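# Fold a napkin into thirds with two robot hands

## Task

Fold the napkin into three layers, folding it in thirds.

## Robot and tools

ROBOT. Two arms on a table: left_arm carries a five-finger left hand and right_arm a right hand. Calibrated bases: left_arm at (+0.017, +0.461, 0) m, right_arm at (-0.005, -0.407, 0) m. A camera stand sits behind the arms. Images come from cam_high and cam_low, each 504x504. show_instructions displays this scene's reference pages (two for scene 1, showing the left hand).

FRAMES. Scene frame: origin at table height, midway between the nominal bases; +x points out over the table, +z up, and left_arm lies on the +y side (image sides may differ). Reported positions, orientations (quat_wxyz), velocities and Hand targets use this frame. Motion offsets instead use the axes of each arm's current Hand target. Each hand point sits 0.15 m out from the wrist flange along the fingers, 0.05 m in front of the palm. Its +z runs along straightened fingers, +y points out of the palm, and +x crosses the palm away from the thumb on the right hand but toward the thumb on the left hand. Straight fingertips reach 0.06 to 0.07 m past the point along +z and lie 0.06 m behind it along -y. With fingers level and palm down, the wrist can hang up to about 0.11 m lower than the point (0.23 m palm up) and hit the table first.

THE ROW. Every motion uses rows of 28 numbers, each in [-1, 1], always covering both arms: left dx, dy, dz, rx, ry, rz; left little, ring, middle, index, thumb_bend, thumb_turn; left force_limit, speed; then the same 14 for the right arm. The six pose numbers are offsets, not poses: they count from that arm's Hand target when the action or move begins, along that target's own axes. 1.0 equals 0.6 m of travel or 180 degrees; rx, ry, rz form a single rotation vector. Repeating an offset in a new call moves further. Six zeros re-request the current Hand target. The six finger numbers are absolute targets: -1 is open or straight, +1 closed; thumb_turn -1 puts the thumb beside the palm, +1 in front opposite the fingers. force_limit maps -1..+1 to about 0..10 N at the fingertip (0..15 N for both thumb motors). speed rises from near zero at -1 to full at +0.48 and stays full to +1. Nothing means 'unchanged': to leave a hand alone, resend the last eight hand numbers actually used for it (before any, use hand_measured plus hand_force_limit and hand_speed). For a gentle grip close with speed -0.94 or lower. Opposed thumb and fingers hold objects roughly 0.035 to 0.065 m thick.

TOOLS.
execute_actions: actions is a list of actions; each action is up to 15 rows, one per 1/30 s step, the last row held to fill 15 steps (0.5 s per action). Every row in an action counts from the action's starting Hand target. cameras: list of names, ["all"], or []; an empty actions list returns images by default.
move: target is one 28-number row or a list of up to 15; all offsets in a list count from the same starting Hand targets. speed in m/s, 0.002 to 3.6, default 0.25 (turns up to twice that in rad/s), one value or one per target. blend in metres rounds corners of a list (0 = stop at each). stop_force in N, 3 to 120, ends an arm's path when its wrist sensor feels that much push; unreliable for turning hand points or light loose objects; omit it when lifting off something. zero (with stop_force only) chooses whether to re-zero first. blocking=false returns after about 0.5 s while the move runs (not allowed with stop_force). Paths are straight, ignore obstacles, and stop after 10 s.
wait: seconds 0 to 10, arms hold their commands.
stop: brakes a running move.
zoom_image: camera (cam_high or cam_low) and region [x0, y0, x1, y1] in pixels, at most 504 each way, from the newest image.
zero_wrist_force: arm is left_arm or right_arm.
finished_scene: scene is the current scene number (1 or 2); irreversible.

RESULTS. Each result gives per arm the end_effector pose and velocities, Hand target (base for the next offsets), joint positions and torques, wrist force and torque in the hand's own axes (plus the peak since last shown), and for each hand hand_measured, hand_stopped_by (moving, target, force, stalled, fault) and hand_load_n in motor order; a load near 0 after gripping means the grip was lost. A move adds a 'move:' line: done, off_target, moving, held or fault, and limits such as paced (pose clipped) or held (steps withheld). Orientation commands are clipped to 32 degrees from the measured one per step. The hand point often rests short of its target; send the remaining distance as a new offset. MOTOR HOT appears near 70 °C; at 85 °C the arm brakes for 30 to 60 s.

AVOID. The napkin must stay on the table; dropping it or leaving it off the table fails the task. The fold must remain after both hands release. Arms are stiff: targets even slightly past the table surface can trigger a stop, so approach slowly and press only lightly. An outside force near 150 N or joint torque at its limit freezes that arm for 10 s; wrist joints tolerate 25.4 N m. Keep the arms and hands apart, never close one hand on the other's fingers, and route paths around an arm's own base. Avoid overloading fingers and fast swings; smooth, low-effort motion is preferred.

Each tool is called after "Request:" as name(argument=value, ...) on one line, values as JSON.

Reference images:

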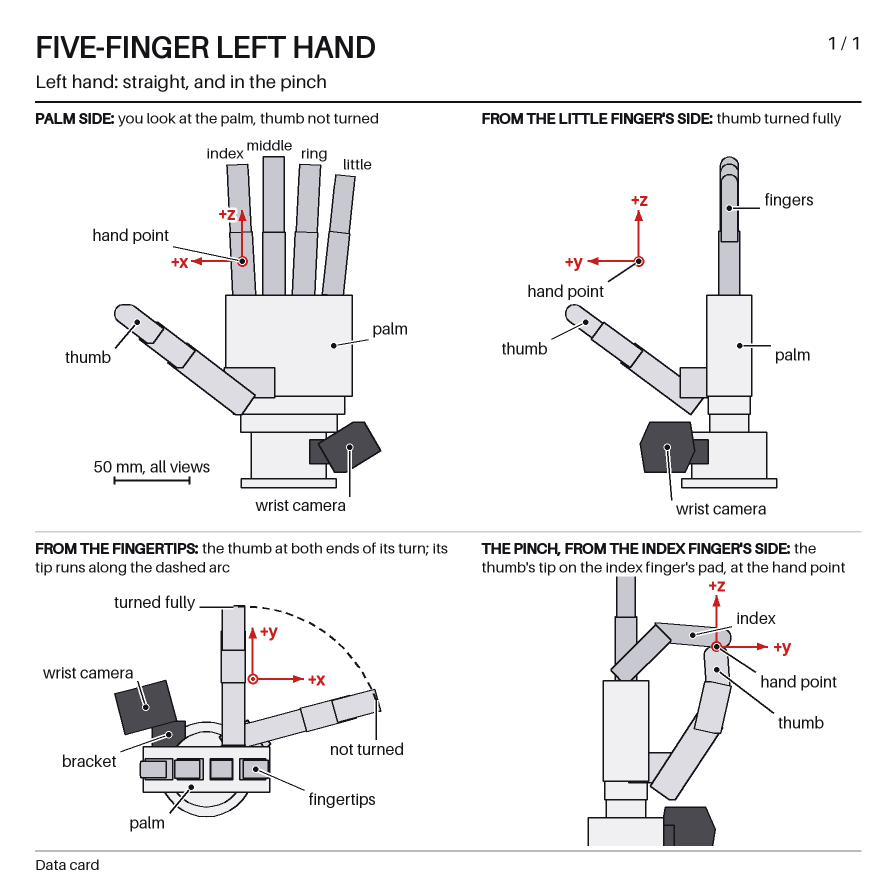

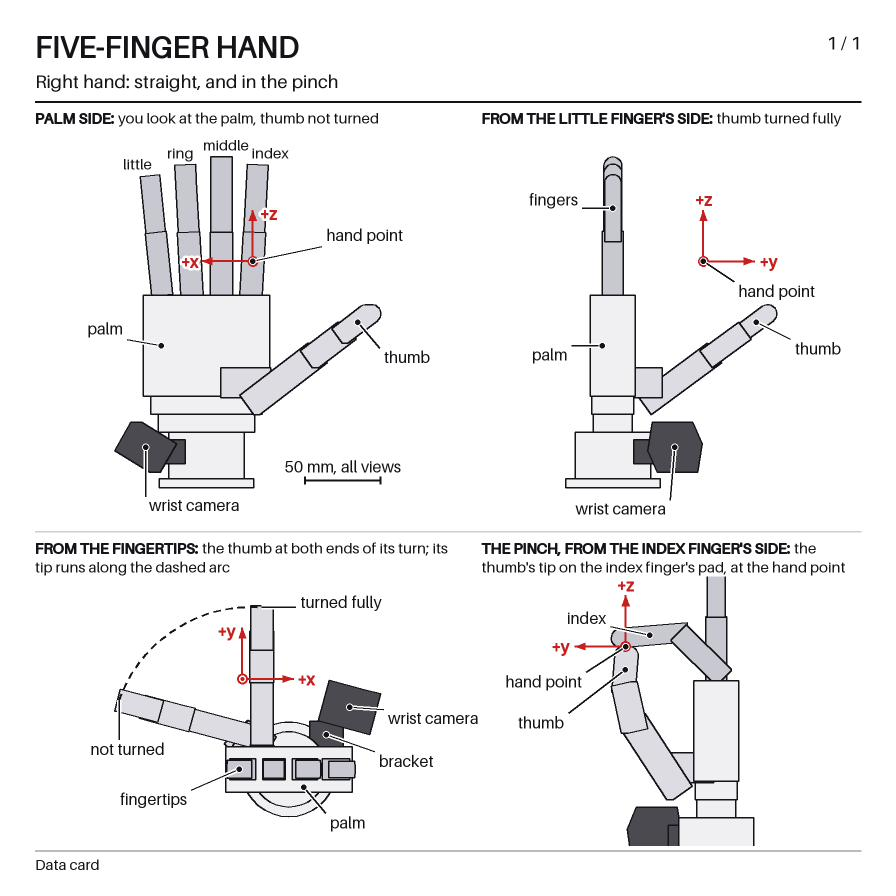

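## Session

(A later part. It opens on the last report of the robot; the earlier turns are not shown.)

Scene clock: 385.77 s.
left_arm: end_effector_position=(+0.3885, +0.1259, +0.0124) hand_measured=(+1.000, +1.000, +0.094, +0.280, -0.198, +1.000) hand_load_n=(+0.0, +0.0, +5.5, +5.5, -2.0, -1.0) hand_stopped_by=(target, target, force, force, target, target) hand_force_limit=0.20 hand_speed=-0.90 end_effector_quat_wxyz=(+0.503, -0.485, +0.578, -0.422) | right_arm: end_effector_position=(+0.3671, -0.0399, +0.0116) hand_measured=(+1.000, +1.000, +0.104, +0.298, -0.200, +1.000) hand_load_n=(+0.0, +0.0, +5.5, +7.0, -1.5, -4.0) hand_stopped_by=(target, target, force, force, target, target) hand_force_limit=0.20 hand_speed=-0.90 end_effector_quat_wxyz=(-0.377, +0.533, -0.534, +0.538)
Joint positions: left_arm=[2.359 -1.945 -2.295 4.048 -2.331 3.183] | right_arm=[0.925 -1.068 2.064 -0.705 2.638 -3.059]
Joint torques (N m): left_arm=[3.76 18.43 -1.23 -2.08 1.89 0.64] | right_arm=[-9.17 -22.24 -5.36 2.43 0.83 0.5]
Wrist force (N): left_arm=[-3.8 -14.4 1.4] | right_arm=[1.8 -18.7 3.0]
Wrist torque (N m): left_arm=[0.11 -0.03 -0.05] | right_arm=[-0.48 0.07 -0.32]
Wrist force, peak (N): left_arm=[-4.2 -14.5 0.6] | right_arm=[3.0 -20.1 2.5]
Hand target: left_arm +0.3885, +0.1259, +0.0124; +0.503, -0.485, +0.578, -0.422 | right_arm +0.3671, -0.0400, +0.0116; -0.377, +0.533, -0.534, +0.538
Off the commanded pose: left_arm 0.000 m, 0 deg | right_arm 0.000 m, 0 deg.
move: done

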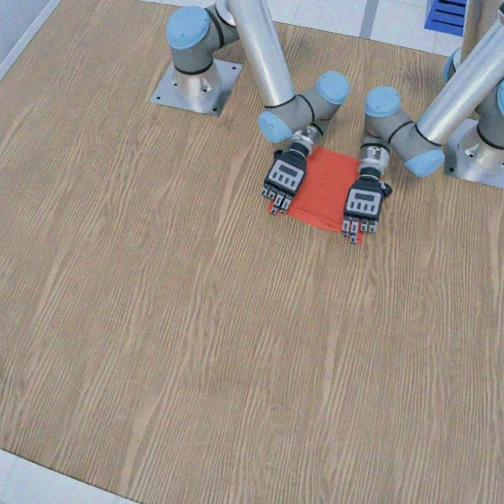

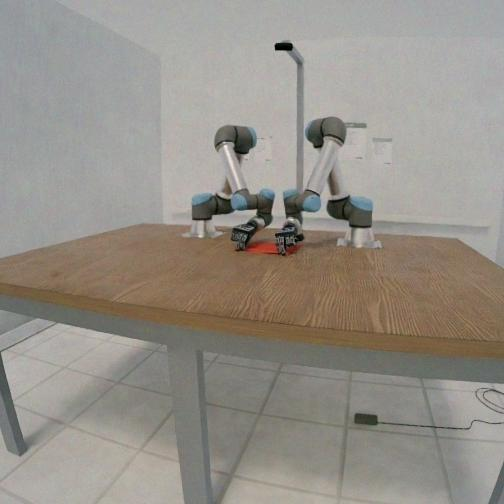

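Request:
move(target=[-0.0006,-0.0033,-0.0005,0,0,0,1,1,0.41,0.42,-0.2,1,0.2,-0.9,0.0006,-0.0033,-0.0005,0,0,0,1,1,0.41,0.42,-0.2,1,0.2,-0.9], speed=0.006)

Request:
move(target=[0,0,0,0,0,0,1,1,0.42,0.43,-0.15,1,0.3,-0.9,0,0,0,0,0,0,1,1,0.42,0.43,-0.15,1,0.3,-0.9], speed=0.006)

Request:
move(target=[-0.0057,-0.0325,-0.0047,0,0,0,1,1,0.42,0.43,-0.15,1,0.3,-0.9,0.0057,-0.0325,-0.0047,0,0,0,1,1,0.42,0.43,-0.15,1,0.3,-0.9], speed=0.03, cameras=["all"])

Request:
zoom_image(camera="cam_high", region=[240, 140, 400, 260])

Request:
zoom_image(camera="cam_low", region=[210, 200, 330, 280])

Scene clock: 391.30 s.
left_arm: end_effector_position=(+0.3885, +0.1260, +0.0144) hand_measured=(+1.000, +1.000, +0.258, +0.286, -0.200, +1.000) hand_load_n=(+0.0, +0.5, +9.5, +5.5, +0.5, -0.5) hand_stopped_by=(target, target, force, force, target, target) hand_force_limit=0.20 hand_speed=-0.90 end_effector_quat_wxyz=(+0.503, -0.485, +0.578, -0.422) | right_arm: end_effector_position=(+0.3671, -0.0400, +0.0136) hand_measured=(+1.000, +1.000, +0.110, +0.298, -0.200, +1.000) hand_load_n=(+0.0, +0.0, +0.0, +5.0, +0.0, -4.0) hand_stopped_by=(target, target, force, force, target, target) hand_force_limit=0.20 hand_speed=-0.90 end_effector_quat_wxyz=(-0.376, +0.533, -0.534, +0.538)
Joint positions: left_arm=[2.359 -1.939 -2.295 4.042 -2.331 3.183] | right_arm=[0.925 -1.072 2.063 -0.7 2.638 -3.059]
Joint torques (N m): left_arm=[3.01 24.54 16.79 0.55 0.79 0.67] | right_arm=[-0.25 -32.85 -22.57 0.66 1.24 1.46]
Wrist force (N): left_arm=[-1.5 0.4 -0.3] | right_arm=[0.7 -2.0 1.5]
Wrist torque (N m): left_arm=[0.28 0.01 -0.31] | right_arm=[-0.12 0.03 -0.07]
Wrist force, peak (N): left_arm=[-3.9 -14.8 1.6] | right_arm=[1.6 -19.7 3.4]
Hand target: left_arm +0.3885, +0.1259, +0.0144; +0.503, -0.485, +0.578, -0.422 | right_arm +0.3671, -0.0400, +0.0136; -0.377, +0.533, -0.534, +0.538
Off the commanded pose: left_arm 0.000 m, 0 deg | right_arm 0.000 m, 0 deg.
move: done

Scene clock: 392.10 s.
left_arm: end_effector_position=(+0.3885, +0.1259, +0.0144) hand_measured=(+1.000, +1.000, +0.258, +0.294, -0.170, +1.000) hand_load_n=(+0.0, +0.0, +11.0, +6.0, +9.5, -2.0) hand_stopped_by=(target, target, force, force, force, target) hand_force_limit=0.30 hand_speed=-0.90 end_effector_quat_wxyz=(+0.503, -0.485, +0.578, -0.422) | right_arm: end_effector_position=(+0.3671, -0.0400, +0.0136) hand_measured=(+1.000, +1.000, +0.256, +0.316, -0.156, +1.000) hand_load_n=(+0.0, +0.0, +10.0, +2.5, +7.0, -6.0) hand_stopped_by=(target, target, force, force, target, target) hand_force_limit=0.30 hand_speed=-0.90 end_effector_quat_wxyz=(-0.376, +0.533, -0.534, +0.538)
Joint positions: left_arm=[2.359 -1.939 -2.295 4.042 -2.331 3.183] | right_arm=[0.925 -1.072 2.063 -0.7 2.638 -3.059]
Joint torques (N m): left_arm=[-0.53 16.45 16.91 3.35 -0.24 0.54] | right_arm=[5.97 -27.57 -22.73 -2.61 2.04 1.58]
Wrist force (N): left_arm=[-1.5 0.6 -0.2] | right_arm=[0.6 -1.8 1.4]
Wrist torque (N m): left_arm=[0.28 0.02 -0.32] | right_arm=[-0.08 0.06 -0.06]
Wrist force, peak (N): left_arm=[-1.9 0.7 -0.2] | right_arm=[0.6 -1.9 1.7]
Hand target: left_arm +0.3885, +0.1259, +0.0144; +0.503, -0.485, +0.578, -0.422 | right_arm +0.3671, -0.0400, +0.0136; -0.377, +0.533, -0.534, +0.538
Off the commanded pose: left_arm 0.000 m, 0 deg | right_arm 0.000 m, 0 deg.
move: done

Scene clock: 393.07 s.
left_arm: end_effector_position=(+0.3884, +0.1259, +0.0345) hand_measured=(+1.000, +1.000, +0.258, +0.294, -0.170, +1.000) hand_load_n=(+0.0, +0.0, +10.5, +6.0, +9.5, -2.0) hand_stopped_by=(target, target, force, force, force, target) hand_force_limit=0.30 hand_speed=-0.90 end_effector_quat_wxyz=(+0.503, -0.485, +0.578, -0.422) end_effector_velocity=(+0.000, -0.001, +0.000) end_effector_angular_velocity=(-0.002, -0.002, +0.000) | right_arm: end_effector_position=(+0.3670, -0.0400, +0.0337) hand_measured=(+1.000, +1.000, +0.256, +0.316, -0.156, +1.000) hand_load_n=(+0.0, +0.0, +10.0, +2.5, +7.5, -6.0) hand_stopped_by=(target, target, force, force, target, target) hand_force_limit=0.30 hand_speed=-0.90 end_effector_quat_wxyz=(-0.376, +0.533, -0.534, +0.538) end_effector_velocity=(+0.001, +0.001, +0.000) end_effector_angular_velocity=(+0.004, -0.002, +0.000)
Joint positions: left_arm=[2.359 -1.884 -2.285 3.978 -2.332 3.183] | right_arm=[0.926 -1.116 2.055 -0.648 2.638 -3.059]
Joint velocities: left_arm=[0 -0.003 0 0.006 0 0] | right_arm=[0 0.002 -0.001 -0.005 0 0.001]
Joint torques (N m): left_arm=[-11.1 18.08 8.82 3.2 -2.13 0.82] | right_arm=[11.29 -25.74 -16.45 -3.25 2.7 1.09]
Wrist force (N): left_arm=[-1.5 0.5 -0.3] | right_arm=[0.6 -1.4 1.1]
Wrist torque (N m): left_arm=[0.27 0.03 -0.33] | right_arm=[-0.01 0.07 -0.06]
Wrist force, peak (N): left_arm=[-1.6 1.3 -0.3] | right_arm=[0.7 -2.0 1.5]
Hand target: left_arm +0.3884, +0.1259, +0.0344; +0.503, -0.485, +0.578, -0.422 | right_arm +0.3670, -0.0400, +0.0336; -0.377, +0.533, -0.534, +0.538
Off the commanded pose: left_arm 0.000 m, 0 deg | right_arm 0.000 m, 0 deg.
move: done

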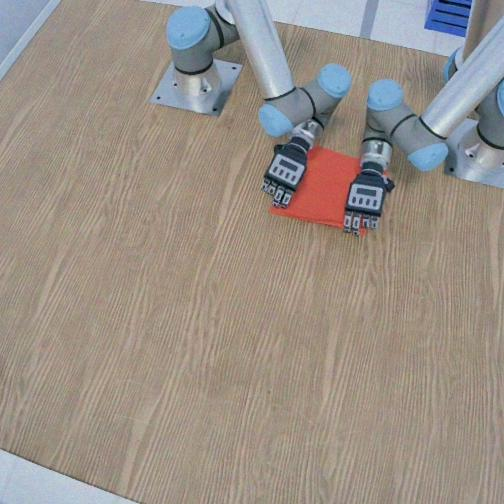

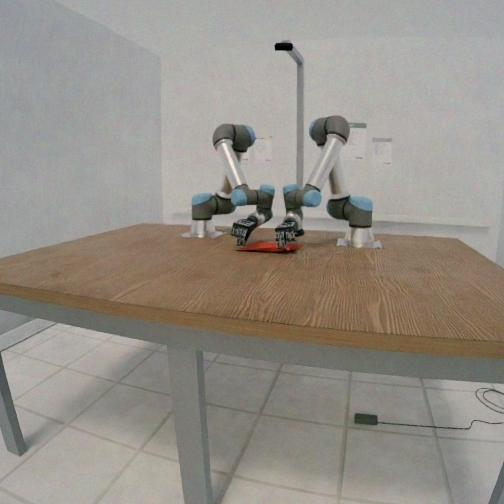

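Scaled by 3.150 from the camera's 504x504 image, which has a finer 720x720 frame.

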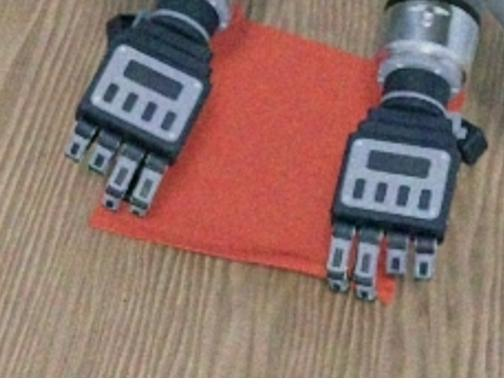

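Scaled by 4.200 from the camera's 504x504 image, which has a finer 720x720 frame.

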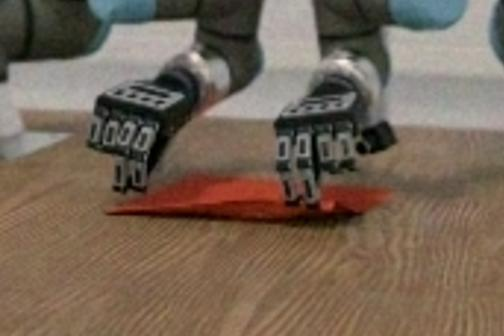

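Request:
move(target=[0.0057,0.0315,0.0047,0,0,0,1,1,0.42,0.43,-0.15,1,0.3,-0.9,0,0,0,0,0,0,1,1,0.05,0.05,-0.2,0.998,0.3,-0.5], speed=0.03)

Request:
move(target=[0,0,0,0,0,0,1,1,0.42,0.43,-0.15,1,0.3,-0.9,-0.0044,0.025,0.0036,0,0,0,1,1,0.05,0.05,-0.2,1,0,-0.7], speed=0.03, cameras=["all"])

Request:
zoom_image(camera="cam_high", region=[250, 180, 310, 240])

Request:
zoom_image(camera="cam_high", region=[320, 190, 380, 250])

Scene clock: 399.23 s.
left_arm: end_effector_position=(+0.3885, +0.1258, +0.0149) hand_measured=(+1.000, +1.000, +0.258, +0.294, -0.170, +1.000) hand_load_n=(+0.0, -0.5, +11.0, +6.0, +9.5, -2.0) hand_stopped_by=(target, target, force, force, force, target) hand_force_limit=0.30 hand_speed=-0.90 end_effector_quat_wxyz=(+0.503, -0.485, +0.578, -0.422) end_effector_velocity=(-0.001, +0.001, +0.000) end_effector_angular_velocity=(+0.003, +0.003, +0.001) | right_arm: end_effector_position=(+0.3670, -0.0400, +0.0336) hand_measured=(+1.000, +1.000, +0.050, +0.050, -0.200, +0.998) hand_load_n=(+0.5, +0.5, +0.0, +0.0, +0.0, +0.0) hand_stopped_by=(target, target, target, target, target, target) hand_force_limit=0.30 hand_speed=-0.50 end_effector_quat_wxyz=(-0.376, +0.533, -0.534, +0.538)
Joint positions: left_arm=[2.359 -1.938 -2.294 4.04 -2.331 3.183] | right_arm=[0.926 -1.116 2.056 -0.648 2.638 -3.059]
Joint velocities: left_arm=[0 0.003 0 -0.006 -0.001 0] | right_arm=[within noise]
Joint torques (N m): left_arm=[8.3 36.3 9.13 -2.44 1.84 1.61] | right_arm=[7.64 -25.92 -1.86 -2.39 1.55 1.39]
Wrist force (N): left_arm=[-1.4 0.7 -0.3] | right_arm=[0.8 -1.6 1.4]
Wrist torque (N m): left_arm=[0.31 0.01 -0.31] | right_arm=[-0.05 0.03 -0.05]
Wrist force, peak (N): left_arm=[-1.8 0.6 -0.3] | right_arm=[0.8 -1.7 1.6]
Hand target: left_arm +0.3885, +0.1258, +0.0150; +0.503, -0.485, +0.578, -0.422 | right_arm +0.3670, -0.0400, +0.0336; -0.377, +0.533, -0.534, +0.538
Off the commanded pose: left_arm 0.000 m, 0 deg | right_arm 0.000 m, 0 deg.
move: done

Scene clock: 400.03 s.
left_arm: end_effector_position=(+0.3885, +0.1258, +0.0150) hand_measured=(+1.000, +1.000, +0.258, +0.294, -0.170, +1.000) hand_load_n=(+0.0, +0.0, +10.5, +6.0, +9.5, -2.0) hand_stopped_by=(target, target, force, force, force, target) hand_force_limit=0.30 hand_speed=-0.90 end_effector_quat_wxyz=(+0.503, -0.485, +0.578, -0.422) | right_arm: end_effector_position=(+0.3670, -0.0399, +0.0182) hand_measured=(+1.000, +1.000, +0.050, +0.050, -0.200, +1.000) hand_load_n=(+0.0, +0.0, +0.0, +0.0, +0.0, +0.0) hand_stopped_by=(target, target, target, target, target, target) hand_force_limit=0.00 hand_speed=-0.70 end_effector_quat_wxyz=(-0.377, +0.533, -0.534, +0.538)
Joint positions: left_arm=[2.359 -1.938 -2.294 4.04 -2.331 3.183] | right_arm=[0.926 -1.082 2.062 -0.688 2.638 -3.059]
Joint torques (N m): left_arm=[8.97 34.52 16.77 -2.1 1.78 2.19] | right_arm=[-5.13 -42.72 -6.23 2.81 -1.45 -1.73]
Wrist force (N): left_arm=[-1.8 0.5 -0.3] | right_arm=[0.4 -1.7 1.4]
Wrist torque (N m): left_arm=[0.28 0.07 -0.33] | right_arm=[-0.08 0.10 -0.08]
Wrist force, peak (N): left_arm=[-1.8 0.6 -0.7] | right_arm=[0.9 -2.0 1.2]
Hand target: left_arm +0.3885, +0.1258, +0.0150; +0.503, -0.485, +0.578, -0.422 | right_arm +0.3670, -0.0400, +0.0182; -0.377, +0.533, -0.534, +0.538
Off the commanded pose: left_arm 0.000 m, 0 deg | right_arm 0.000 m, 0 deg.
move: done

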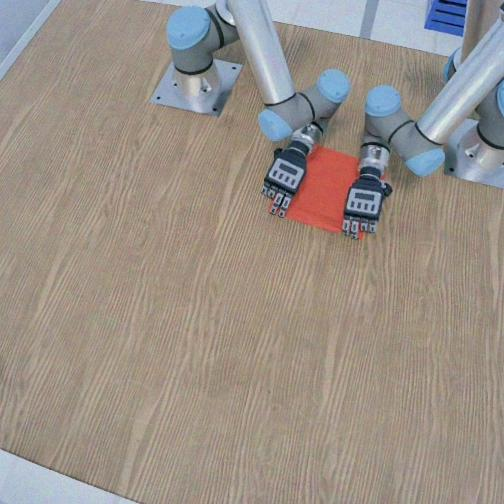

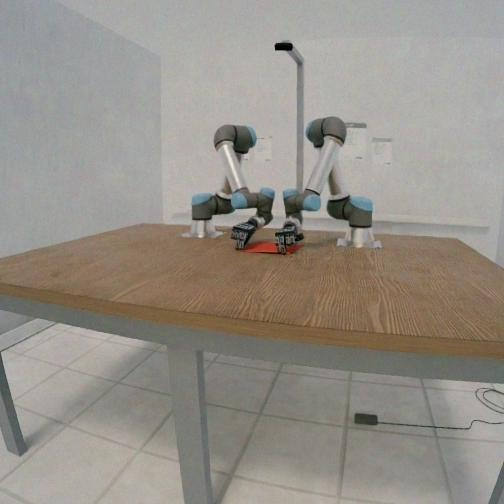

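Scaled by 8.400 from the camera's 504x504 image, which has a finer 720x720 frame.

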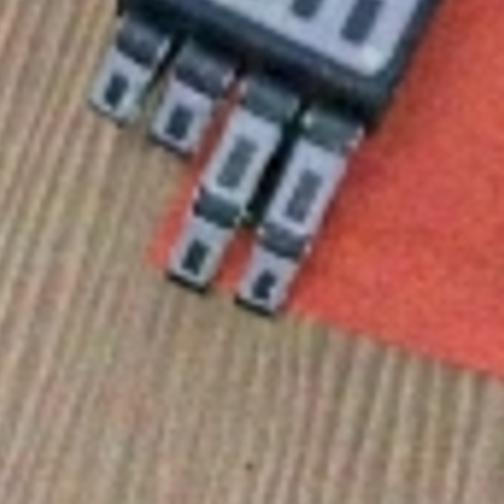

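Scaled by 8.400 from the camera's 504x504 image, which has a finer 720x720 frame.

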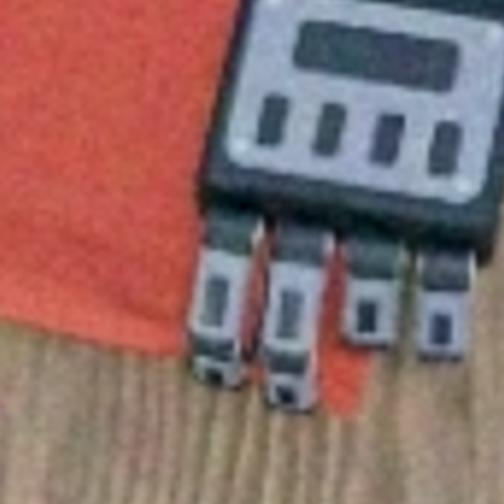

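Request:
move(target=[0,0,0,0,0,0,1,1,0.42,0.43,-0.15,1,0.3,-0.9,-0.0001,0.0011,-0.0083,0,0,0,1,1,0.02,0.02,-0.2,1,0,-0.7], speed=0.03)

Request:
move(target=[0,0,0,0,0,0,1,1,0.42,0.43,-0.15,1,0.3,-0.9,-0.0029,0.0163,0.0023,0,0,0,1,1,0.02,0.02,-0.2,1,0,-0.7], speed=0.006, stop_force=6)

Request:
move(target=[0,0,0,0,0,0,1,1,0.42,0.43,-0.15,1,0.3,-0.9,0,0,0,0,0,0,1,1,0.4,0.4,-0.2,1,0.2,-0.9], speed=0.03, cameras=["all"])

Request:
zoom_image(camera="cam_high", region=[250, 180, 310, 240])

Scene clock: 406.00 s.
left_arm: end_effector_position=(+0.3885, +0.1258, +0.0150) hand_measured=(+1.000, +1.000, +0.258, +0.294, -0.170, +1.000) hand_load_n=(+0.5, +0.0, +11.0, +6.0, +9.5, -2.0) hand_stopped_by=(target, target, force, force, force, target) hand_force_limit=0.30 hand_speed=-0.90 end_effector_quat_wxyz=(+0.503, -0.485, +0.578, -0.422) | right_arm: end_effector_position=(+0.3620, -0.0391, +0.0183) hand_measured=(+1.000, +1.000, +0.020, +0.020, -0.200, +1.000) hand_load_n=(+0.0, +0.0, +0.0, +0.0, +0.0, +0.0) hand_stopped_by=(target, target, target, target, target, target) hand_force_limit=0.00 hand_speed=-0.70 end_effector_quat_wxyz=(-0.377, +0.533, -0.534, +0.538)
Joint positions: left_arm=[2.359 -1.938 -2.294 4.04 -2.331 3.183] | right_arm=[0.937 -1.083 2.062 -0.682 2.649 -3.052]
Joint torques (N m): left_arm=[9.93 33.87 16.42 -2.1 1.77 2.27] | right_arm=[-3.09 -39.75 -1.02 1.86 0.67 1.2]
Wrist force (N): left_arm=[-1.9 0.4 -0.3] | right_arm=[0.7 -1.8 1.1]
Wrist torque (N m): left_arm=[0.26 0.09 -0.34] | right_arm=[-0.07 0.04 -0.11]
Wrist force, peak (N): left_arm=[-1.9 0.7 -0.3] | right_arm=[1.0 -2.0 1.4]
Hand target: left_arm +0.3885, +0.1258, +0.0150; +0.503, -0.485, +0.578, -0.422 | right_arm +0.3621, -0.0391, +0.0183; -0.377, +0.533, -0.534, +0.538
Off the commanded pose: left_arm 0.000 m, 0 deg | right_arm 0.000 m, 0 deg.
move: done

Scene clock: 407.93 s.
left_arm: end_effector_position=(+0.3885, +0.1258, +0.0150) hand_measured=(+1.000, +1.000, +0.258, +0.294, -0.170, +1.000) hand_load_n=(+0.0, +0.0, +10.5, +6.0, +9.5, -2.0) hand_stopped_by=(target, target, force, force, force, target) hand_force_limit=0.30 hand_speed=-0.90 end_effector_quat_wxyz=(+0.503, -0.485, +0.578, -0.422) | right_arm: end_effector_position=(+0.3621, -0.0391, +0.0115) hand_measured=(+1.000, +1.000, +0.020, +0.020, -0.198, +1.000) hand_load_n=(+0.0, +0.0, +0.0, +0.0, -4.0, -0.5) hand_stopped_by=(target, target, target, target, target, target) hand_force_limit=0.00 hand_speed=-0.70 end_effector_quat_wxyz=(-0.376, +0.533, -0.534, +0.538)
Joint positions: left_arm=[2.359 -1.938 -2.294 4.04 -2.331 3.183] | right_arm=[0.937 -1.068 2.064 -0.7 2.649 -3.052]
Joint torques (N m): left_arm=[9.47 34.17 16.25 -2.06 1.62 2.26] | right_arm=[-11.09 -38.72 -11.66 2.99 -1.49 -1.77]
Wrist force (N): left_arm=[-1.3 0.4 -0.5] | right_arm=[1.4 -7.5 -0.3]
Wrist torque (N m): left_arm=[0.28 0.00 -0.30] | right_arm=[-0.32 0.05 -0.20]
Wrist force, peak (N): left_arm=[-1.8 0.8 -0.3] | right_arm=[1.8 -9.1 -1.5]
Hand target: left_arm +0.3885, +0.1258, +0.0150; +0.503, -0.485, +0.578, -0.422 | right_arm +0.3621, -0.0391, +0.0116; -0.377, +0.533, -0.534, +0.538 (not the last commanded pose)
Off the commanded pose: left_arm 0.000 m, 0 deg | right_arm 0.003 m, 0 deg.
move: contact (right_arm)

Scene clock: 409.17 s.
left_arm: end_effector_position=(+0.3885, +0.1258, +0.0150) hand_measured=(+1.000, +1.000, +0.258, +0.294, -0.170, +1.000) hand_load_n=(+0.0, +0.0, +11.0, +6.0, +9.5, -2.0) hand_stopped_by=(target, target, force, force, force, target) hand_force_limit=0.30 hand_speed=-0.90 end_effector_quat_wxyz=(+0.503, -0.485, +0.578, -0.422) | right_arm: end_effector_position=(+0.3621, -0.0391, +0.0116) hand_measured=(+1.000, +1.000, +0.092, +0.286, -0.198, +1.000) hand_load_n=(+0.0, +0.0, +4.5, +8.0, -2.0, -1.0) hand_stopped_by=(target, target, force, force, target, target) hand_force_limit=0.20 hand_speed=-0.90 end_effector_quat_wxyz=(-0.377, +0.533, -0.534, +0.538)
Joint positions: left_arm=[2.359 -1.938 -2.294 4.04 -2.331 3.183] | right_arm=[0.937 -1.068 2.064 -0.7 2.649 -3.052]
Joint torques (N m): left_arm=[9.3 34.77 18.08 -2.04 1.69 2.03] | right_arm=[-8.17 -23.39 -17.22 2.8 -1.42 -1.7]
Wrist force (N): left_arm=[-1.4 0.4 -0.4] | right_arm=[2.1 -16.1 2.7]
Wrist torque (N m): left_arm=[0.26 0.03 -0.32] | right_arm=[-0.43 0.04 -0.35]
Wrist force, peak (N): left_arm=[-1.8 0.4 -0.3] | right_arm=[3.3 -18.5 2.4]
Hand target: left_arm +0.3885, +0.1258, +0.0150; +0.503, -0.485, +0.578, -0.422 | right_arm +0.3621, -0.0391, +0.0116; -0.377, +0.533, -0.534, +0.538
Off the commanded pose: left_arm 0.000 m, 0 deg | right_arm 0.000 m, 0 deg.
move: done

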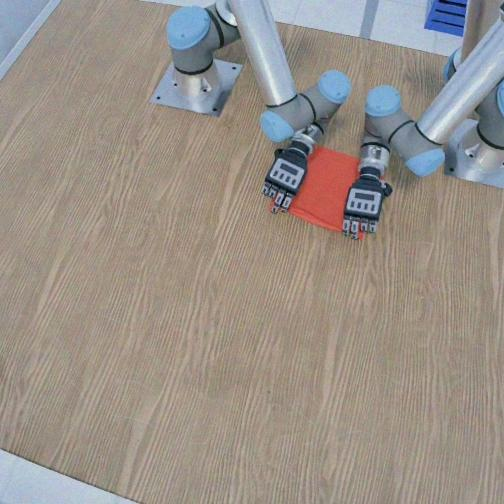

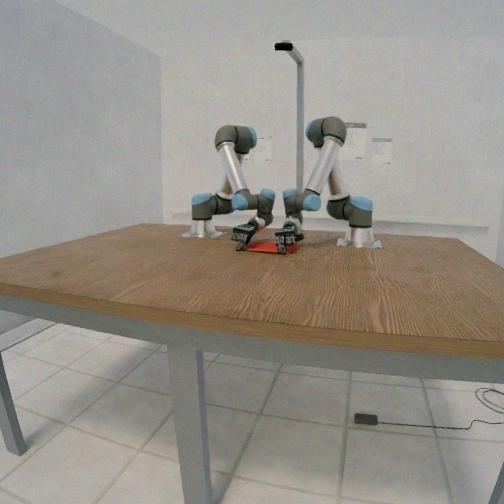

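Scaled by 8.400 from the camera's 504x504 image, which has a finer 720x720 frame.

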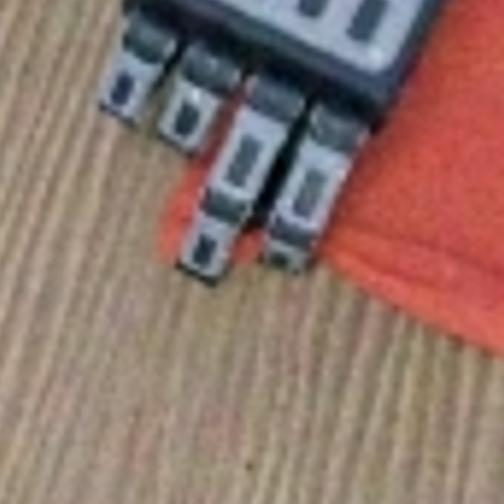

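Request:
move(target=[0,0,0,0,0,0,1,1,0.42,0.43,-0.15,1,0.3,-0.9,0.0007,-0.0041,-0.0006,0,0,0,1,1,0.41,0.4,-0.2,1,0.2,-0.9], speed=0.01)

Request:
move(target=[0,0,0,0,0,0,1,1,0.42,0.43,-0.15,1,0.3,-0.9,0,0,0,0,0,0,1,1,0.42,0.43,-0.15,1,0.3,-0.9], speed=0.006)

Request:
move(target=[-0.0057,-0.0325,-0.0047,0,0,0,1,1,0.42,0.43,-0.15,1,0.3,-0.9,0.0057,-0.0325,-0.0047,0,0,0,1,1,0.42,0.43,-0.15,1,0.3,-0.9], speed=0.03, cameras=["all"])

Request:
zoom_image(camera="cam_high", region=[240, 140, 400, 260])

Request:
zoom_image(camera="cam_low", region=[210, 200, 330, 280])

Scene clock: 414.60 s.
left_arm: end_effector_position=(+0.3885, +0.1258, +0.0150) hand_measured=(+1.000, +1.000, +0.258, +0.294, -0.170, +1.000) hand_load_n=(+0.0, +0.5, +11.0, +6.0, +9.5, -2.0) hand_stopped_by=(target, target, force, force, force, target) hand_force_limit=0.30 hand_speed=-0.90 end_effector_quat_wxyz=(+0.503, -0.485, +0.578, -0.422) | right_arm: end_effector_position=(+0.3621, -0.0391, +0.0141) hand_measured=(+1.000, +1.000, +0.258, +0.286, -0.200, +1.000) hand_load_n=(+0.0, +0.0, +8.5, +5.5, +0.5, -0.5) hand_stopped_by=(target, target, force, force, target, target) hand_force_limit=0.20 hand_speed=-0.90 end_effector_quat_wxyz=(-0.377, +0.533, -0.534, +0.538)
Joint positions: left_arm=[2.359 -1.938 -2.294 4.04 -2.331 3.183] | right_arm=[0.937 -1.073 2.064 -0.693 2.649 -3.052]
Joint torques (N m): left_arm=[10 33.59 16.96 -2.17 1.89 2.07] | right_arm=[7.8 -30.92 -22.24 0.19 0.63 -0.27]
Wrist force (N): left_arm=[-1.3 0.4 -0.4] | right_arm=[0.8 -2.0 1.2]
Wrist torque (N m): left_arm=[0.27 0.00 -0.31] | right_arm=[-0.07 0.02 -0.11]
Wrist force, peak (N): left_arm=[-1.7 0.7 -0.5] | right_arm=[2.3 -16.4 2.9]
Hand target: left_arm +0.3885, +0.1258, +0.0150; +0.503, -0.485, +0.578, -0.422 | right_arm +0.3621, -0.0391, +0.0141; -0.377, +0.533, -0.534, +0.538
Off the commanded pose: left_arm 0.000 m, 0 deg | right_arm 0.000 m, 0 deg.
move: done

Scene clock: 415.10 s.
left_arm: end_effector_position=(+0.3885, +0.1258, +0.0150) hand_measured=(+1.000, +1.000, +0.258, +0.294, -0.170, +1.000) hand_load_n=(+0.0, +0.0, +11.0, +6.0, +9.5, -2.0) hand_stopped_by=(target, target, force, force, force, target) hand_force_limit=0.30 hand_speed=-0.90 end_effector_quat_wxyz=(+0.503, -0.485, +0.578, -0.422) | right_arm: end_effector_position=(+0.3621, -0.0391, +0.0141) hand_measured=(+1.000, +1.000, +0.256, +0.294, -0.170, +1.000) hand_load_n=(+0.0, +0.0, +9.5, +5.5, +9.5, -1.5) hand_stopped_by=(target, target, force, force, force, target) hand_force_limit=0.30 hand_speed=-0.90 end_effector_quat_wxyz=(-0.377, +0.533, -0.534, +0.538)
Joint positions: left_arm=[2.359 -1.938 -2.294 4.04 -2.331 3.183] | right_arm=[0.937 -1.073 2.064 -0.693 2.649 -3.052]
Joint torques (N m): left_arm=[8.26 33.57 17.24 -2.1 1.64 2.21] | right_arm=[11.46 -27.05 -20.04 -2.71 1.96 1.31]
Wrist force (N): left_arm=[-1.5 0.7 -0.1] | right_arm=[0.6 -1.8 1.4]
Wrist torque (N m): left_arm=[0.29 0.05 -0.33] | right_arm=[-0.08 0.04 -0.11]
Wrist force, peak (N): left_arm=[-1.7 0.7 -0.4] | right_arm=[0.8 -2.2 1.4]
Hand target: left_arm +0.3885, +0.1258, +0.0150; +0.503, -0.485, +0.578, -0.422 | right_arm +0.3621, -0.0391, +0.0141; -0.377, +0.533, -0.534, +0.538
Off the commanded pose: left_arm 0.000 m, 0 deg | right_arm 0.000 m, 0 deg.
move: done

Scene clock: 416.07 s.
left_arm: end_effector_position=(+0.3885, +0.1258, +0.0351) hand_measured=(+1.000, +1.000, +0.258, +0.294, -0.170, +1.000) hand_load_n=(+0.0, +0.0, +11.0, +6.5, +9.0, -2.0) hand_stopped_by=(target, target, force, force, force, target) hand_force_limit=0.30 hand_speed=-0.90 end_effector_quat_wxyz=(+0.503, -0.485, +0.578, -0.422) end_effector_velocity=(+0.001, -0.001, +0.000) end_effector_angular_velocity=(-0.005, -0.003, -0.001) | right_arm: end_effector_position=(+0.3620, -0.0391, +0.0342) hand_measured=(+1.000, +1.000, +0.256, +0.294, -0.170, +1.000) hand_load_n=(+0.0, +0.0, +9.5, +5.0, +10.0, -1.5) hand_stopped_by=(target, target, force, force, force, target) hand_force_limit=0.30 hand_speed=-0.90 end_effector_quat_wxyz=(-0.376, +0.533, -0.534, +0.538) end_effector_velocity=(+0.001, +0.001, +0.000) end_effector_angular_velocity=(+0.004, -0.003, -0.001)
Joint positions: left_arm=[2.359 -1.883 -2.285 3.976 -2.332 3.183] | right_arm=[0.937 -1.117 2.056 -0.641 2.649 -3.052]
Joint velocities: left_arm=[-0.001 -0.003 0.001 0.006 0 -0.001] | right_arm=[0 0.002 -0.002 -0.005 0.001 0.001]
Joint torques (N m): left_arm=[-11.79 15.15 8.54 3.4 -2.47 -0.05] | right_arm=[10.88 -23.7 -16.93 -2.59 2.8 0.96]
Wrist force (N): left_arm=[-1.4 0.4 -0.3] | right_arm=[0.4 -1.4 1.3]
Wrist torque (N m): left_arm=[0.27 0.02 -0.32] | right_arm=[-0.03 0.08 -0.14]
Wrist force, peak (N): left_arm=[-1.5 0.8 -0.5] | right_arm=[0.7 -2.0 1.3]
Hand target: left_arm +0.3885, +0.1258, +0.0350; +0.503, -0.485, +0.578, -0.422 | right_arm +0.3620, -0.0391, +0.0341; -0.377, +0.533, -0.534, +0.538
Off the commanded pose: left_arm 0.000 m, 0 deg | right_arm 0.000 m, 0 deg.
move: done

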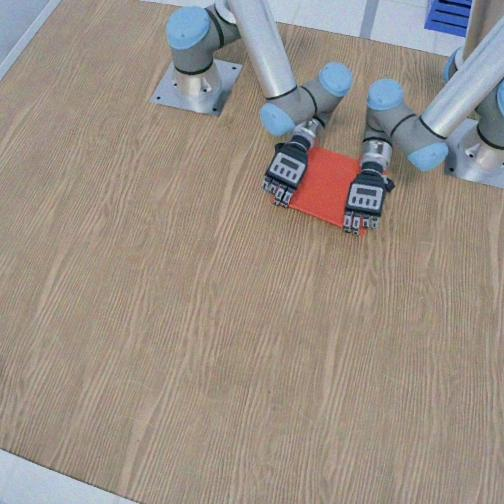

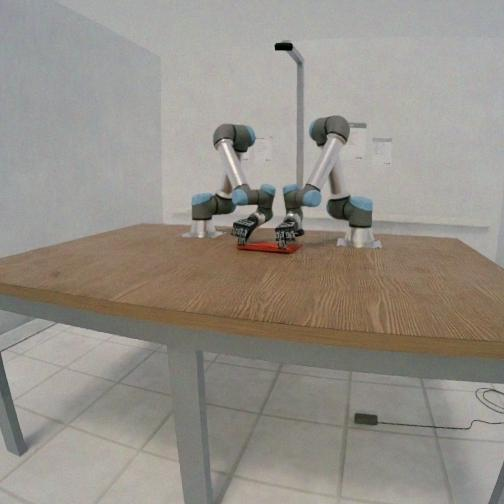

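Scaled by 3.150 from the camera's 504x504 image, which has a finer 720x720 frame.

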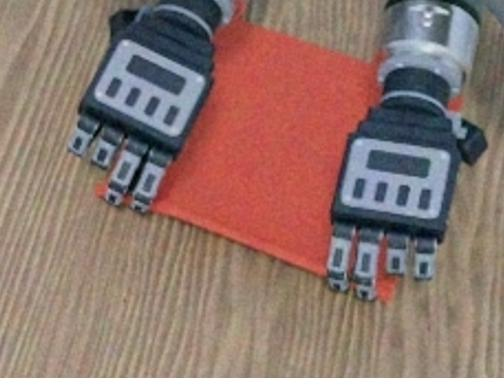

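Scaled by 4.200 from the camera's 504x504 image, which has a finer 720x720 frame.

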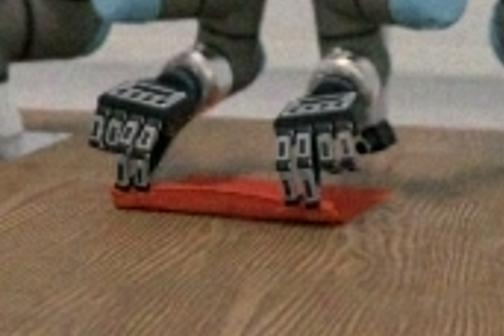

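Request:
move(target=[[-0.0145,-0.0447,-0.065,0,0,0,1,1,0.42,0.43,-0.15,1,0.3,-0.9,0.012,-0.0467,-0.0655,0,0,0,1,1,0.42,0.43,-0.15,1,0.3,-0.9],[-0.0215,-0.0488,-0.1227,0,0,0,1,1,0.42,0.43,-0.15,1,0.3,-0.9,0.0167,-0.0513,-0.1233,0,0,0,1,1,0.42,0.43,-0.15,1,0.3,-0.9],[-0.0225,-0.0167,-0.1785,0,0,0,1,1,0.42,0.43,-0.15,1,0.3,-0.9,0.015,-0.0197,-0.1793,0,0,0,1,1,0.42,0.43,-0.15,1,0.3,-0.9],[-0.018,0.0438,-0.2252,0,0,0,1,1,0.42,0.43,-0.15,1,0.3,-0.9,0.008,0.0405,-0.2262,0,0,0,1,1,0.42,0.43,-0.15,1,0.3,-0.9]], speed=0.06, blend=[0.015,0.015,0.015,0], cameras=["all"])

Request:
zoom_image(camera="cam_high", region=[240, 120, 400, 240])

Request:
zoom_image(camera="cam_low", region=[210, 190, 330, 270])

Scene clock: 438.03 s.
left_arm: end_effector_position=(+0.2954, +0.1362, +0.0662) hand_measured=(+1.000, +1.000, +0.258, +0.294, -0.170, +1.000) hand_load_n=(+0.5, +0.0, +11.0, +6.0, +9.5, -2.0) hand_stopped_by=(target, target, force, force, force, target) hand_force_limit=0.30 hand_speed=-0.90 end_effector_quat_wxyz=(+0.503, -0.485, +0.578, -0.422) | right_arm: end_effector_position=(+0.2748, -0.0295, +0.0688) hand_measured=(+1.000, +1.000, +0.256, +0.294, -0.170, +1.000) hand_load_n=(+0.0, +0.0, +9.5, +5.0, +9.5, -1.5) hand_stopped_by=(target, target, force, force, force, target) hand_force_limit=0.30 hand_speed=-0.90 end_effector_quat_wxyz=(-0.377, +0.533, -0.533, +0.538)
Joint positions: left_arm=[2.138 -1.746 -2.348 3.845 -2.547 3.108] | right_arm=[1.145 -1.161 2.02 -0.374 2.842 -2.849]
Joint torques (N m): left_arm=[8.34 29.01 19.03 -2.5 1.48 2.31] | right_arm=[-10.39 -39.18 -13.19 -2.14 -1.26 -2.11]
Wrist force (N): left_arm=[-1.3 0.5 -0.3] | right_arm=[0.5 -1.0 1.4]
Wrist torque (N m): left_arm=[0.27 0.01 -0.11] | right_arm=[0.05 0.05 -0.05]
Wrist force, peak (N): left_arm=[-1.6 0.6 -0.6] | right_arm=[0.6 -1.6 1.9]
Hand target: left_arm +0.2955, +0.1362, +0.0663; +0.503, -0.485, +0.578, -0.422 (not the last commanded pose) | right_arm +0.2748, -0.0295, +0.0688; -0.377, +0.533, -0.533, +0.538 (not the last commanded pose)
Off the commanded pose: left_arm 0.057 m, 0 deg | right_arm 0.063 m, 0 deg.
move: held (right_arm; a check stopped the path), off_target (left_arm; braked when a check withheld steps of right_arm); path passed 2 of 4 targets; limits=held
pose unreachable (right arm): on one or more control steps of this call, first in action 0 (counted from 0), this arm could not follow its commanded pose, so it was not sent that pose on those steps. It may still have moved: this result reports where it is.
cause: moving toward the commanded pose would bring a part of the arm too close to another arm (a part of this arm just beyond joint 4 (wrist 1) and a part of the left arm just beyond its joint 4 (wrist 1), along the way the arms are being sent, or toward where that arm still pushes).

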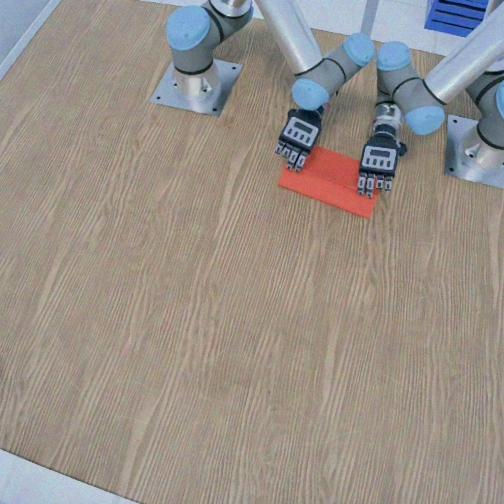

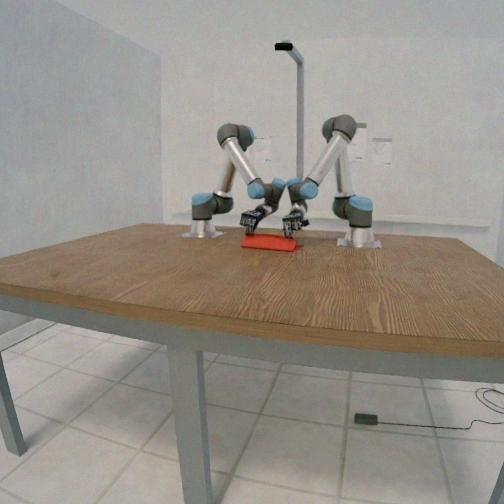

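Scaled by 3.150 from the camera's 504x504 image, which has a finer 720x720 frame.

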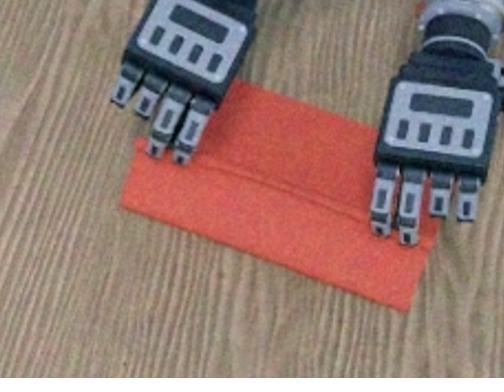

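Scaled by 4.200 from the camera's 504x504 image, which has a finer 720x720 frame.

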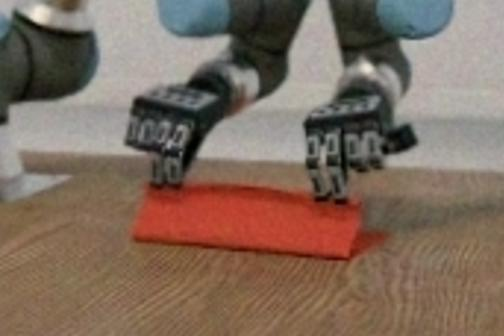

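Request:
move(target=[0,0,0,0.0143,0.0812,0.0116,1,1,0.42,0.43,-0.15,1,0.3,-0.9,0,0,0,0.0239,-0.1354,-0.0193,1,1,0.42,0.43,-0.15,1,0.3,-0.9], speed=0.15)

Request:
move(target=[[0.01,0.0235,-0.0335,0,0,0,1,1,0.42,0.43,-0.15,1,0.3,-0.9,-0.02,0.0255,-0.0355,0,0,0,1,1,0.42,0.43,-0.15,1,0.3,-0.9],[0.0233,0.0665,-0.0642,0,0,0,1,1,0.42,0.43,-0.15,1,0.3,-0.9,-0.0432,0.0683,-0.0682,0,0,0,1,1,0.42,0.43,-0.15,1,0.3,-0.9]], speed=0.05, blend=[0.01,0], cameras=["all"])

Request:
zoom_image(camera="cam_high", region=[240, 120, 400, 240])

Request:
zoom_image(camera="cam_low", region=[210, 190, 330, 270])

Scene clock: 452.83 s.
left_arm: end_effector_position=(+0.2955, +0.1363, +0.0663) hand_measured=(+1.000, +1.000, +0.258, +0.294, -0.170, +1.000) hand_load_n=(+0.0, +0.0, +10.5, +6.0, +9.5, -2.0) hand_stopped_by=(target, target, force, force, force, target) hand_force_limit=0.30 hand_speed=-0.90 end_effector_quat_wxyz=(+0.443, -0.405, +0.636, -0.484) | right_arm: end_effector_position=(+0.2749, -0.0296, +0.0688) hand_measured=(+1.000, +1.000, +0.256, +0.294, -0.170, +1.000) hand_load_n=(+0.0, +0.0, +9.5, +5.5, +9.5, -1.5) hand_stopped_by=(target, target, force, force, force, target) hand_force_limit=0.30 hand_speed=-0.90 end_effector_quat_wxyz=(-0.484, +0.636, -0.405, +0.444)
Joint positions: left_arm=[2.338 -1.584 -2.53 3.954 -2.094 3.236] | right_arm=[0.947 -1.432 2.378 -0.771 2.234 -3.208]
Joint torques (N m): left_arm=[-12.38 4.98 20.03 -1.72 -0.45 -2.39] | right_arm=[9.71 -14.75 -23.56 1.9 -0.58 1.98]
Wrist force (N): left_arm=[-1.6 0.5 -0.4] | right_arm=[0.6 -1.7 1.4]
Wrist torque (N m): left_arm=[0.29 0.06 -0.31] | right_arm=[0.01 0.05 -0.02]
Wrist force, peak (N): left_arm=[-1.7 0.6 -0.4] | right_arm=[0.8 -2.2 1.3]
Hand target: left_arm +0.2955, +0.1362, +0.0663; +0.443, -0.405, +0.636, -0.484 | right_arm +0.2748, -0.0295, +0.0688; -0.484, +0.636, -0.405, +0.444
Off the commanded pose: left_arm 0.000 m, 0 deg | right_arm 0.000 m, 0 deg.
move: done

Scene clock: 454.47 s.
left_arm: end_effector_position=(+0.2512, +0.1410, +0.0302) hand_measured=(+1.000, +1.000, +0.258, +0.294, -0.170, +1.000) hand_load_n=(+0.0, +0.0, +11.0, +6.0, +9.5, -2.0) hand_stopped_by=(target, target, force, force, force, target) hand_force_limit=0.30 hand_speed=-0.90 end_effector_quat_wxyz=(+0.443, -0.405, +0.636, -0.484) | right_arm: end_effector_position=(+0.2249, -0.0238, +0.0299) hand_measured=(+1.000, +1.000, +0.256, +0.294, -0.170, +1.000) hand_load_n=(+0.0, +0.0, +9.5, +5.5, +10.0, -1.5) hand_stopped_by=(target, target, force, force, force, target) hand_force_limit=0.30 hand_speed=-0.90 end_effector_quat_wxyz=(-0.484, +0.636, -0.405, +0.444)
Joint positions: left_arm=[2.188 -1.697 -2.589 4.109 -2.242 3.205] | right_arm=[1.115 -1.31 2.397 -0.883 2.398 -3.165]
Joint torques (N m): left_arm=[8.22 24.06 16.29 -2.4 1.87 1.05] | right_arm=[-11.56 -29.4 -10.76 2.03 -1.85 -2.05]
Wrist force (N): left_arm=[-1.1 0.5 -0.6] | right_arm=[0.6 -1.8 1.5]
Wrist torque (N m): left_arm=[0.30 -0.02 -0.12] | right_arm=[-0.03 0.08 -0.04]
Wrist force, peak (N): left_arm=[-1.6 0.6 -0.1] | right_arm=[0.6 -2.6 1.8]
Hand target: left_arm +0.2513, +0.1410, +0.0303; +0.443, -0.405, +0.636, -0.484 | right_arm +0.2249, -0.0238, +0.0300; -0.484, +0.636, -0.405, +0.444
Off the commanded pose: left_arm 0.000 m, 0 deg | right_arm 0.000 m, 0 deg.
move: done

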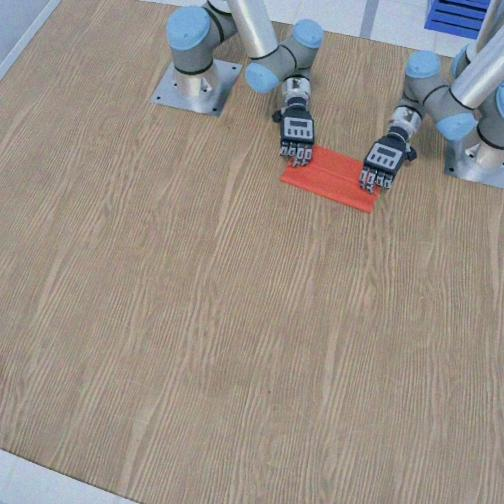

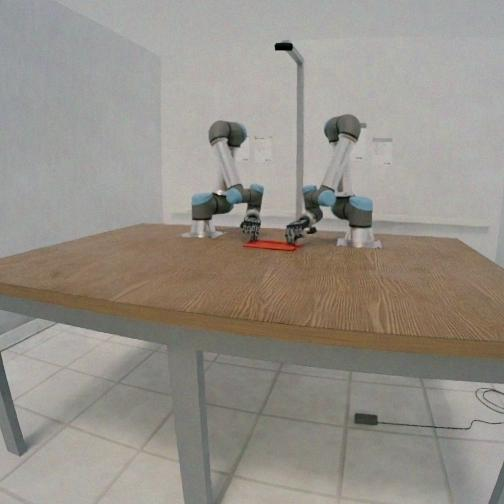

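Scaled by 3.150 from the camera's 504x504 image, which has a finer 720x720 frame.

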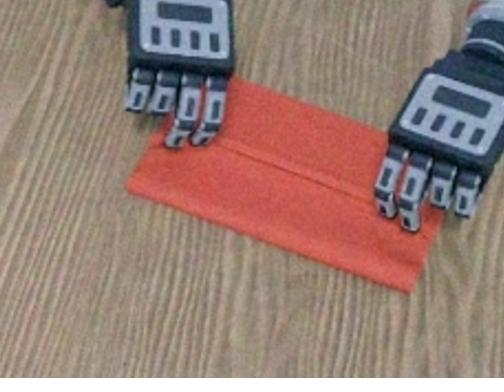

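Scaled by 4.200 from the camera's 504x504 image, which has a finer 720x720 frame.

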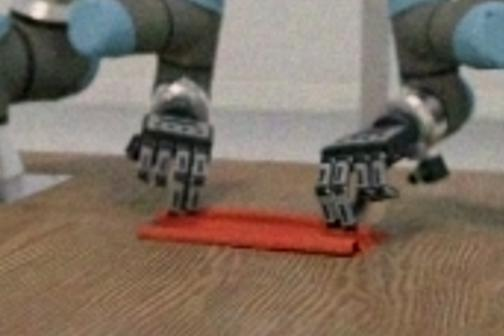

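Request:
move(target=[0.0012,0.0215,0.0127,0,0,0,1,1,0.42,0.43,-0.15,1,0.3,-0.9,-0.001,0.0212,0.0127,0,0,0,1,1,0.42,0.43,-0.15,1,0.3,-0.9], speed=0.02, stop_force=8)

Request:
move(target=[0,0,0,0,0,0,1,1,0.1,0.1,-0.2,1,0.3,-0.8,0,0,0,0,0,0,1,1,0.1,0.1,-0.2,1,0.3,-0.8], speed=0.02, cameras=["all"])

Request:
zoom_image(camera="cam_high", region=[240, 120, 400, 240])

Request:
zoom_image(camera="cam_low", region=[210, 190, 330, 270])

Scene clock: 470.63 s.
left_arm: end_effector_position=(+0.2572, +0.1409, +0.0165) hand_measured=(+1.000, +1.000, +0.258, +0.294, -0.170, +1.000) hand_load_n=(+0.0, +0.0, +11.0, +6.0, +9.5, -1.5) hand_stopped_by=(target, target, force, force, force, target) hand_force_limit=0.30 hand_speed=-0.90 end_effector_quat_wxyz=(+0.443, -0.405, +0.636, -0.484) | right_arm: end_effector_position=(+0.2310, -0.0239, +0.0164) hand_measured=(+1.000, +1.000, +0.256, +0.294, -0.170, +1.000) hand_load_n=(+0.0, +0.0, +9.5, +5.5, +9.5, -1.5) hand_stopped_by=(target, target, force, force, force, target) hand_force_limit=0.30 hand_speed=-0.90 end_effector_quat_wxyz=(-0.484, +0.636, -0.405, +0.444)
Joint positions: left_arm=[2.212 -1.755 -2.598 4.178 -2.218 3.21] | right_arm=[1.095 -1.269 2.405 -0.936 2.379 -3.171]
Joint torques (N m): left_arm=[-12 25.68 14.85 -2.17 -2.16 -0.19] | right_arm=[12.05 -30.39 -18.16 2.2 2.68 1.66]
Wrist force (N): left_arm=[-1.4 0.4 -0.1] | right_arm=[0.6 -2.6 1.4]
Wrist torque (N m): left_arm=[0.27 0.05 -0.32] | right_arm=[-0.08 0.06 0.06]
Wrist force, peak (N): left_arm=[-1.7 0.5 -0.3] | right_arm=[0.7 -2.7 1.5]
Hand target: left_arm +0.2572, +0.1409, +0.0165; +0.443, -0.405, +0.636, -0.484 | right_arm +0.2310, -0.0239, +0.0164; -0.484, +0.636, -0.405, +0.444
Off the commanded pose: left_arm 0.000 m, 0 deg | right_arm 0.000 m, 0 deg.
move: done

Scene clock: 471.27 s.
left_arm: end_effector_position=(+0.2572, +0.1409, +0.0165) hand_measured=(+1.000, +1.000, +0.100, +0.100, -0.200, +1.000) hand_load_n=(+0.0, +0.0, +0.0, +0.0, +0.0, +0.0) hand_stopped_by=(target, target, target, target, target, target) hand_force_limit=0.30 hand_speed=-0.80 end_effector_quat_wxyz=(+0.443, -0.405, +0.636, -0.484) | right_arm: end_effector_position=(+0.2310, -0.0239, +0.0164) hand_measured=(+1.000, +1.000, +0.100, +0.100, -0.200, +1.000) hand_load_n=(+0.0, +0.0, +0.0, +0.0, +0.0, +0.0) hand_stopped_by=(target, target, target, target, target, target) hand_force_limit=0.30 hand_speed=-0.80 end_effector_quat_wxyz=(-0.484, +0.636, -0.405, +0.444)
Joint positions: left_arm=[2.212 -1.755 -2.598 4.178 -2.218 3.21] | right_arm=[1.095 -1.269 2.405 -0.936 2.379 -3.171]
Joint torques (N m): left_arm=[-12.18 24.91 14.33 -1.7 -1.69 -0.04] | right_arm=[11.54 -30.66 -20.29 1.56 2.2 1.8]
Wrist force (N): left_arm=[-1.3 0.8 0.0] | right_arm=[0.9 -1.8 1.3]
Wrist torque (N m): left_arm=[0.31 0.00 -0.31] | right_arm=[-0.04 0.03 0.07]
Wrist force, peak (N): left_arm=[-1.6 0.6 -0.3] | right_arm=[0.8 -2.5 1.4]
Hand target: left_arm +0.2572, +0.1409, +0.0165; +0.443, -0.405, +0.636, -0.484 | right_arm +0.2310, -0.0239, +0.0164; -0.484, +0.636, -0.405, +0.444
Off the commanded pose: left_arm 0.000 m, 0 deg | right_arm 0.000 m, 0 deg.
move: done

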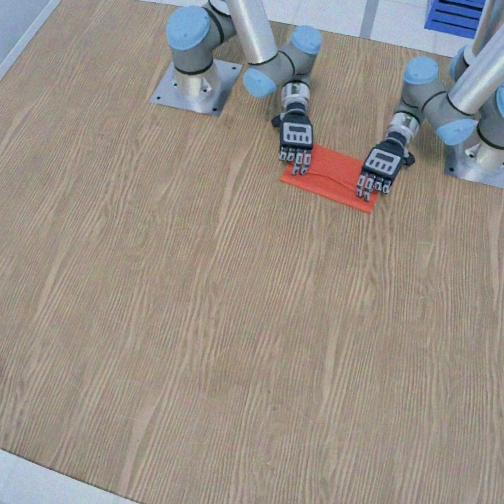

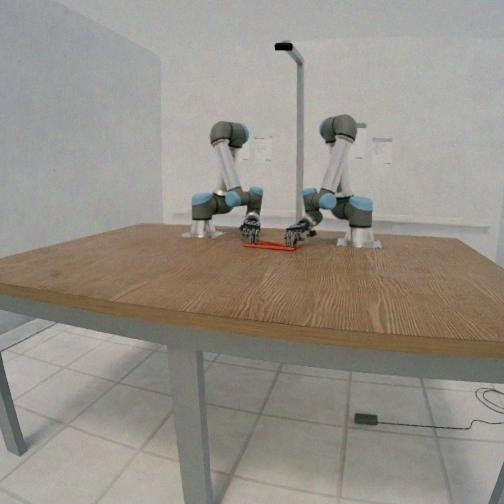

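Scaled by 3.150 from the camera's 504x504 image, which has a finer 720x720 frame.

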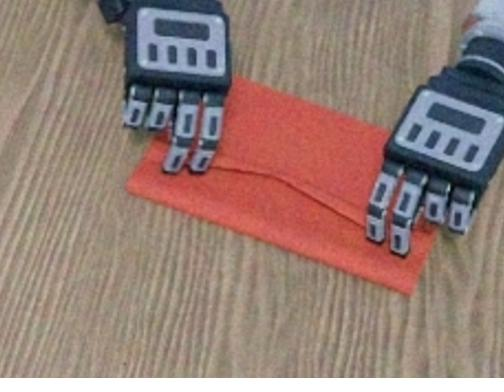

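Scaled by 4.200 from the camera's 504x504 image, which has a finer 720x720 frame.

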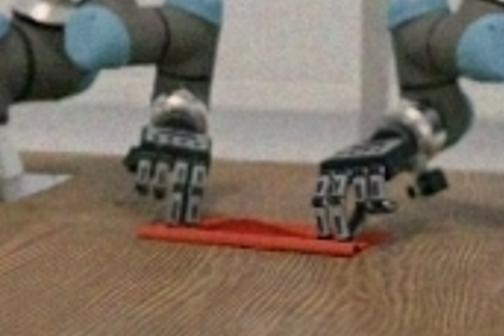

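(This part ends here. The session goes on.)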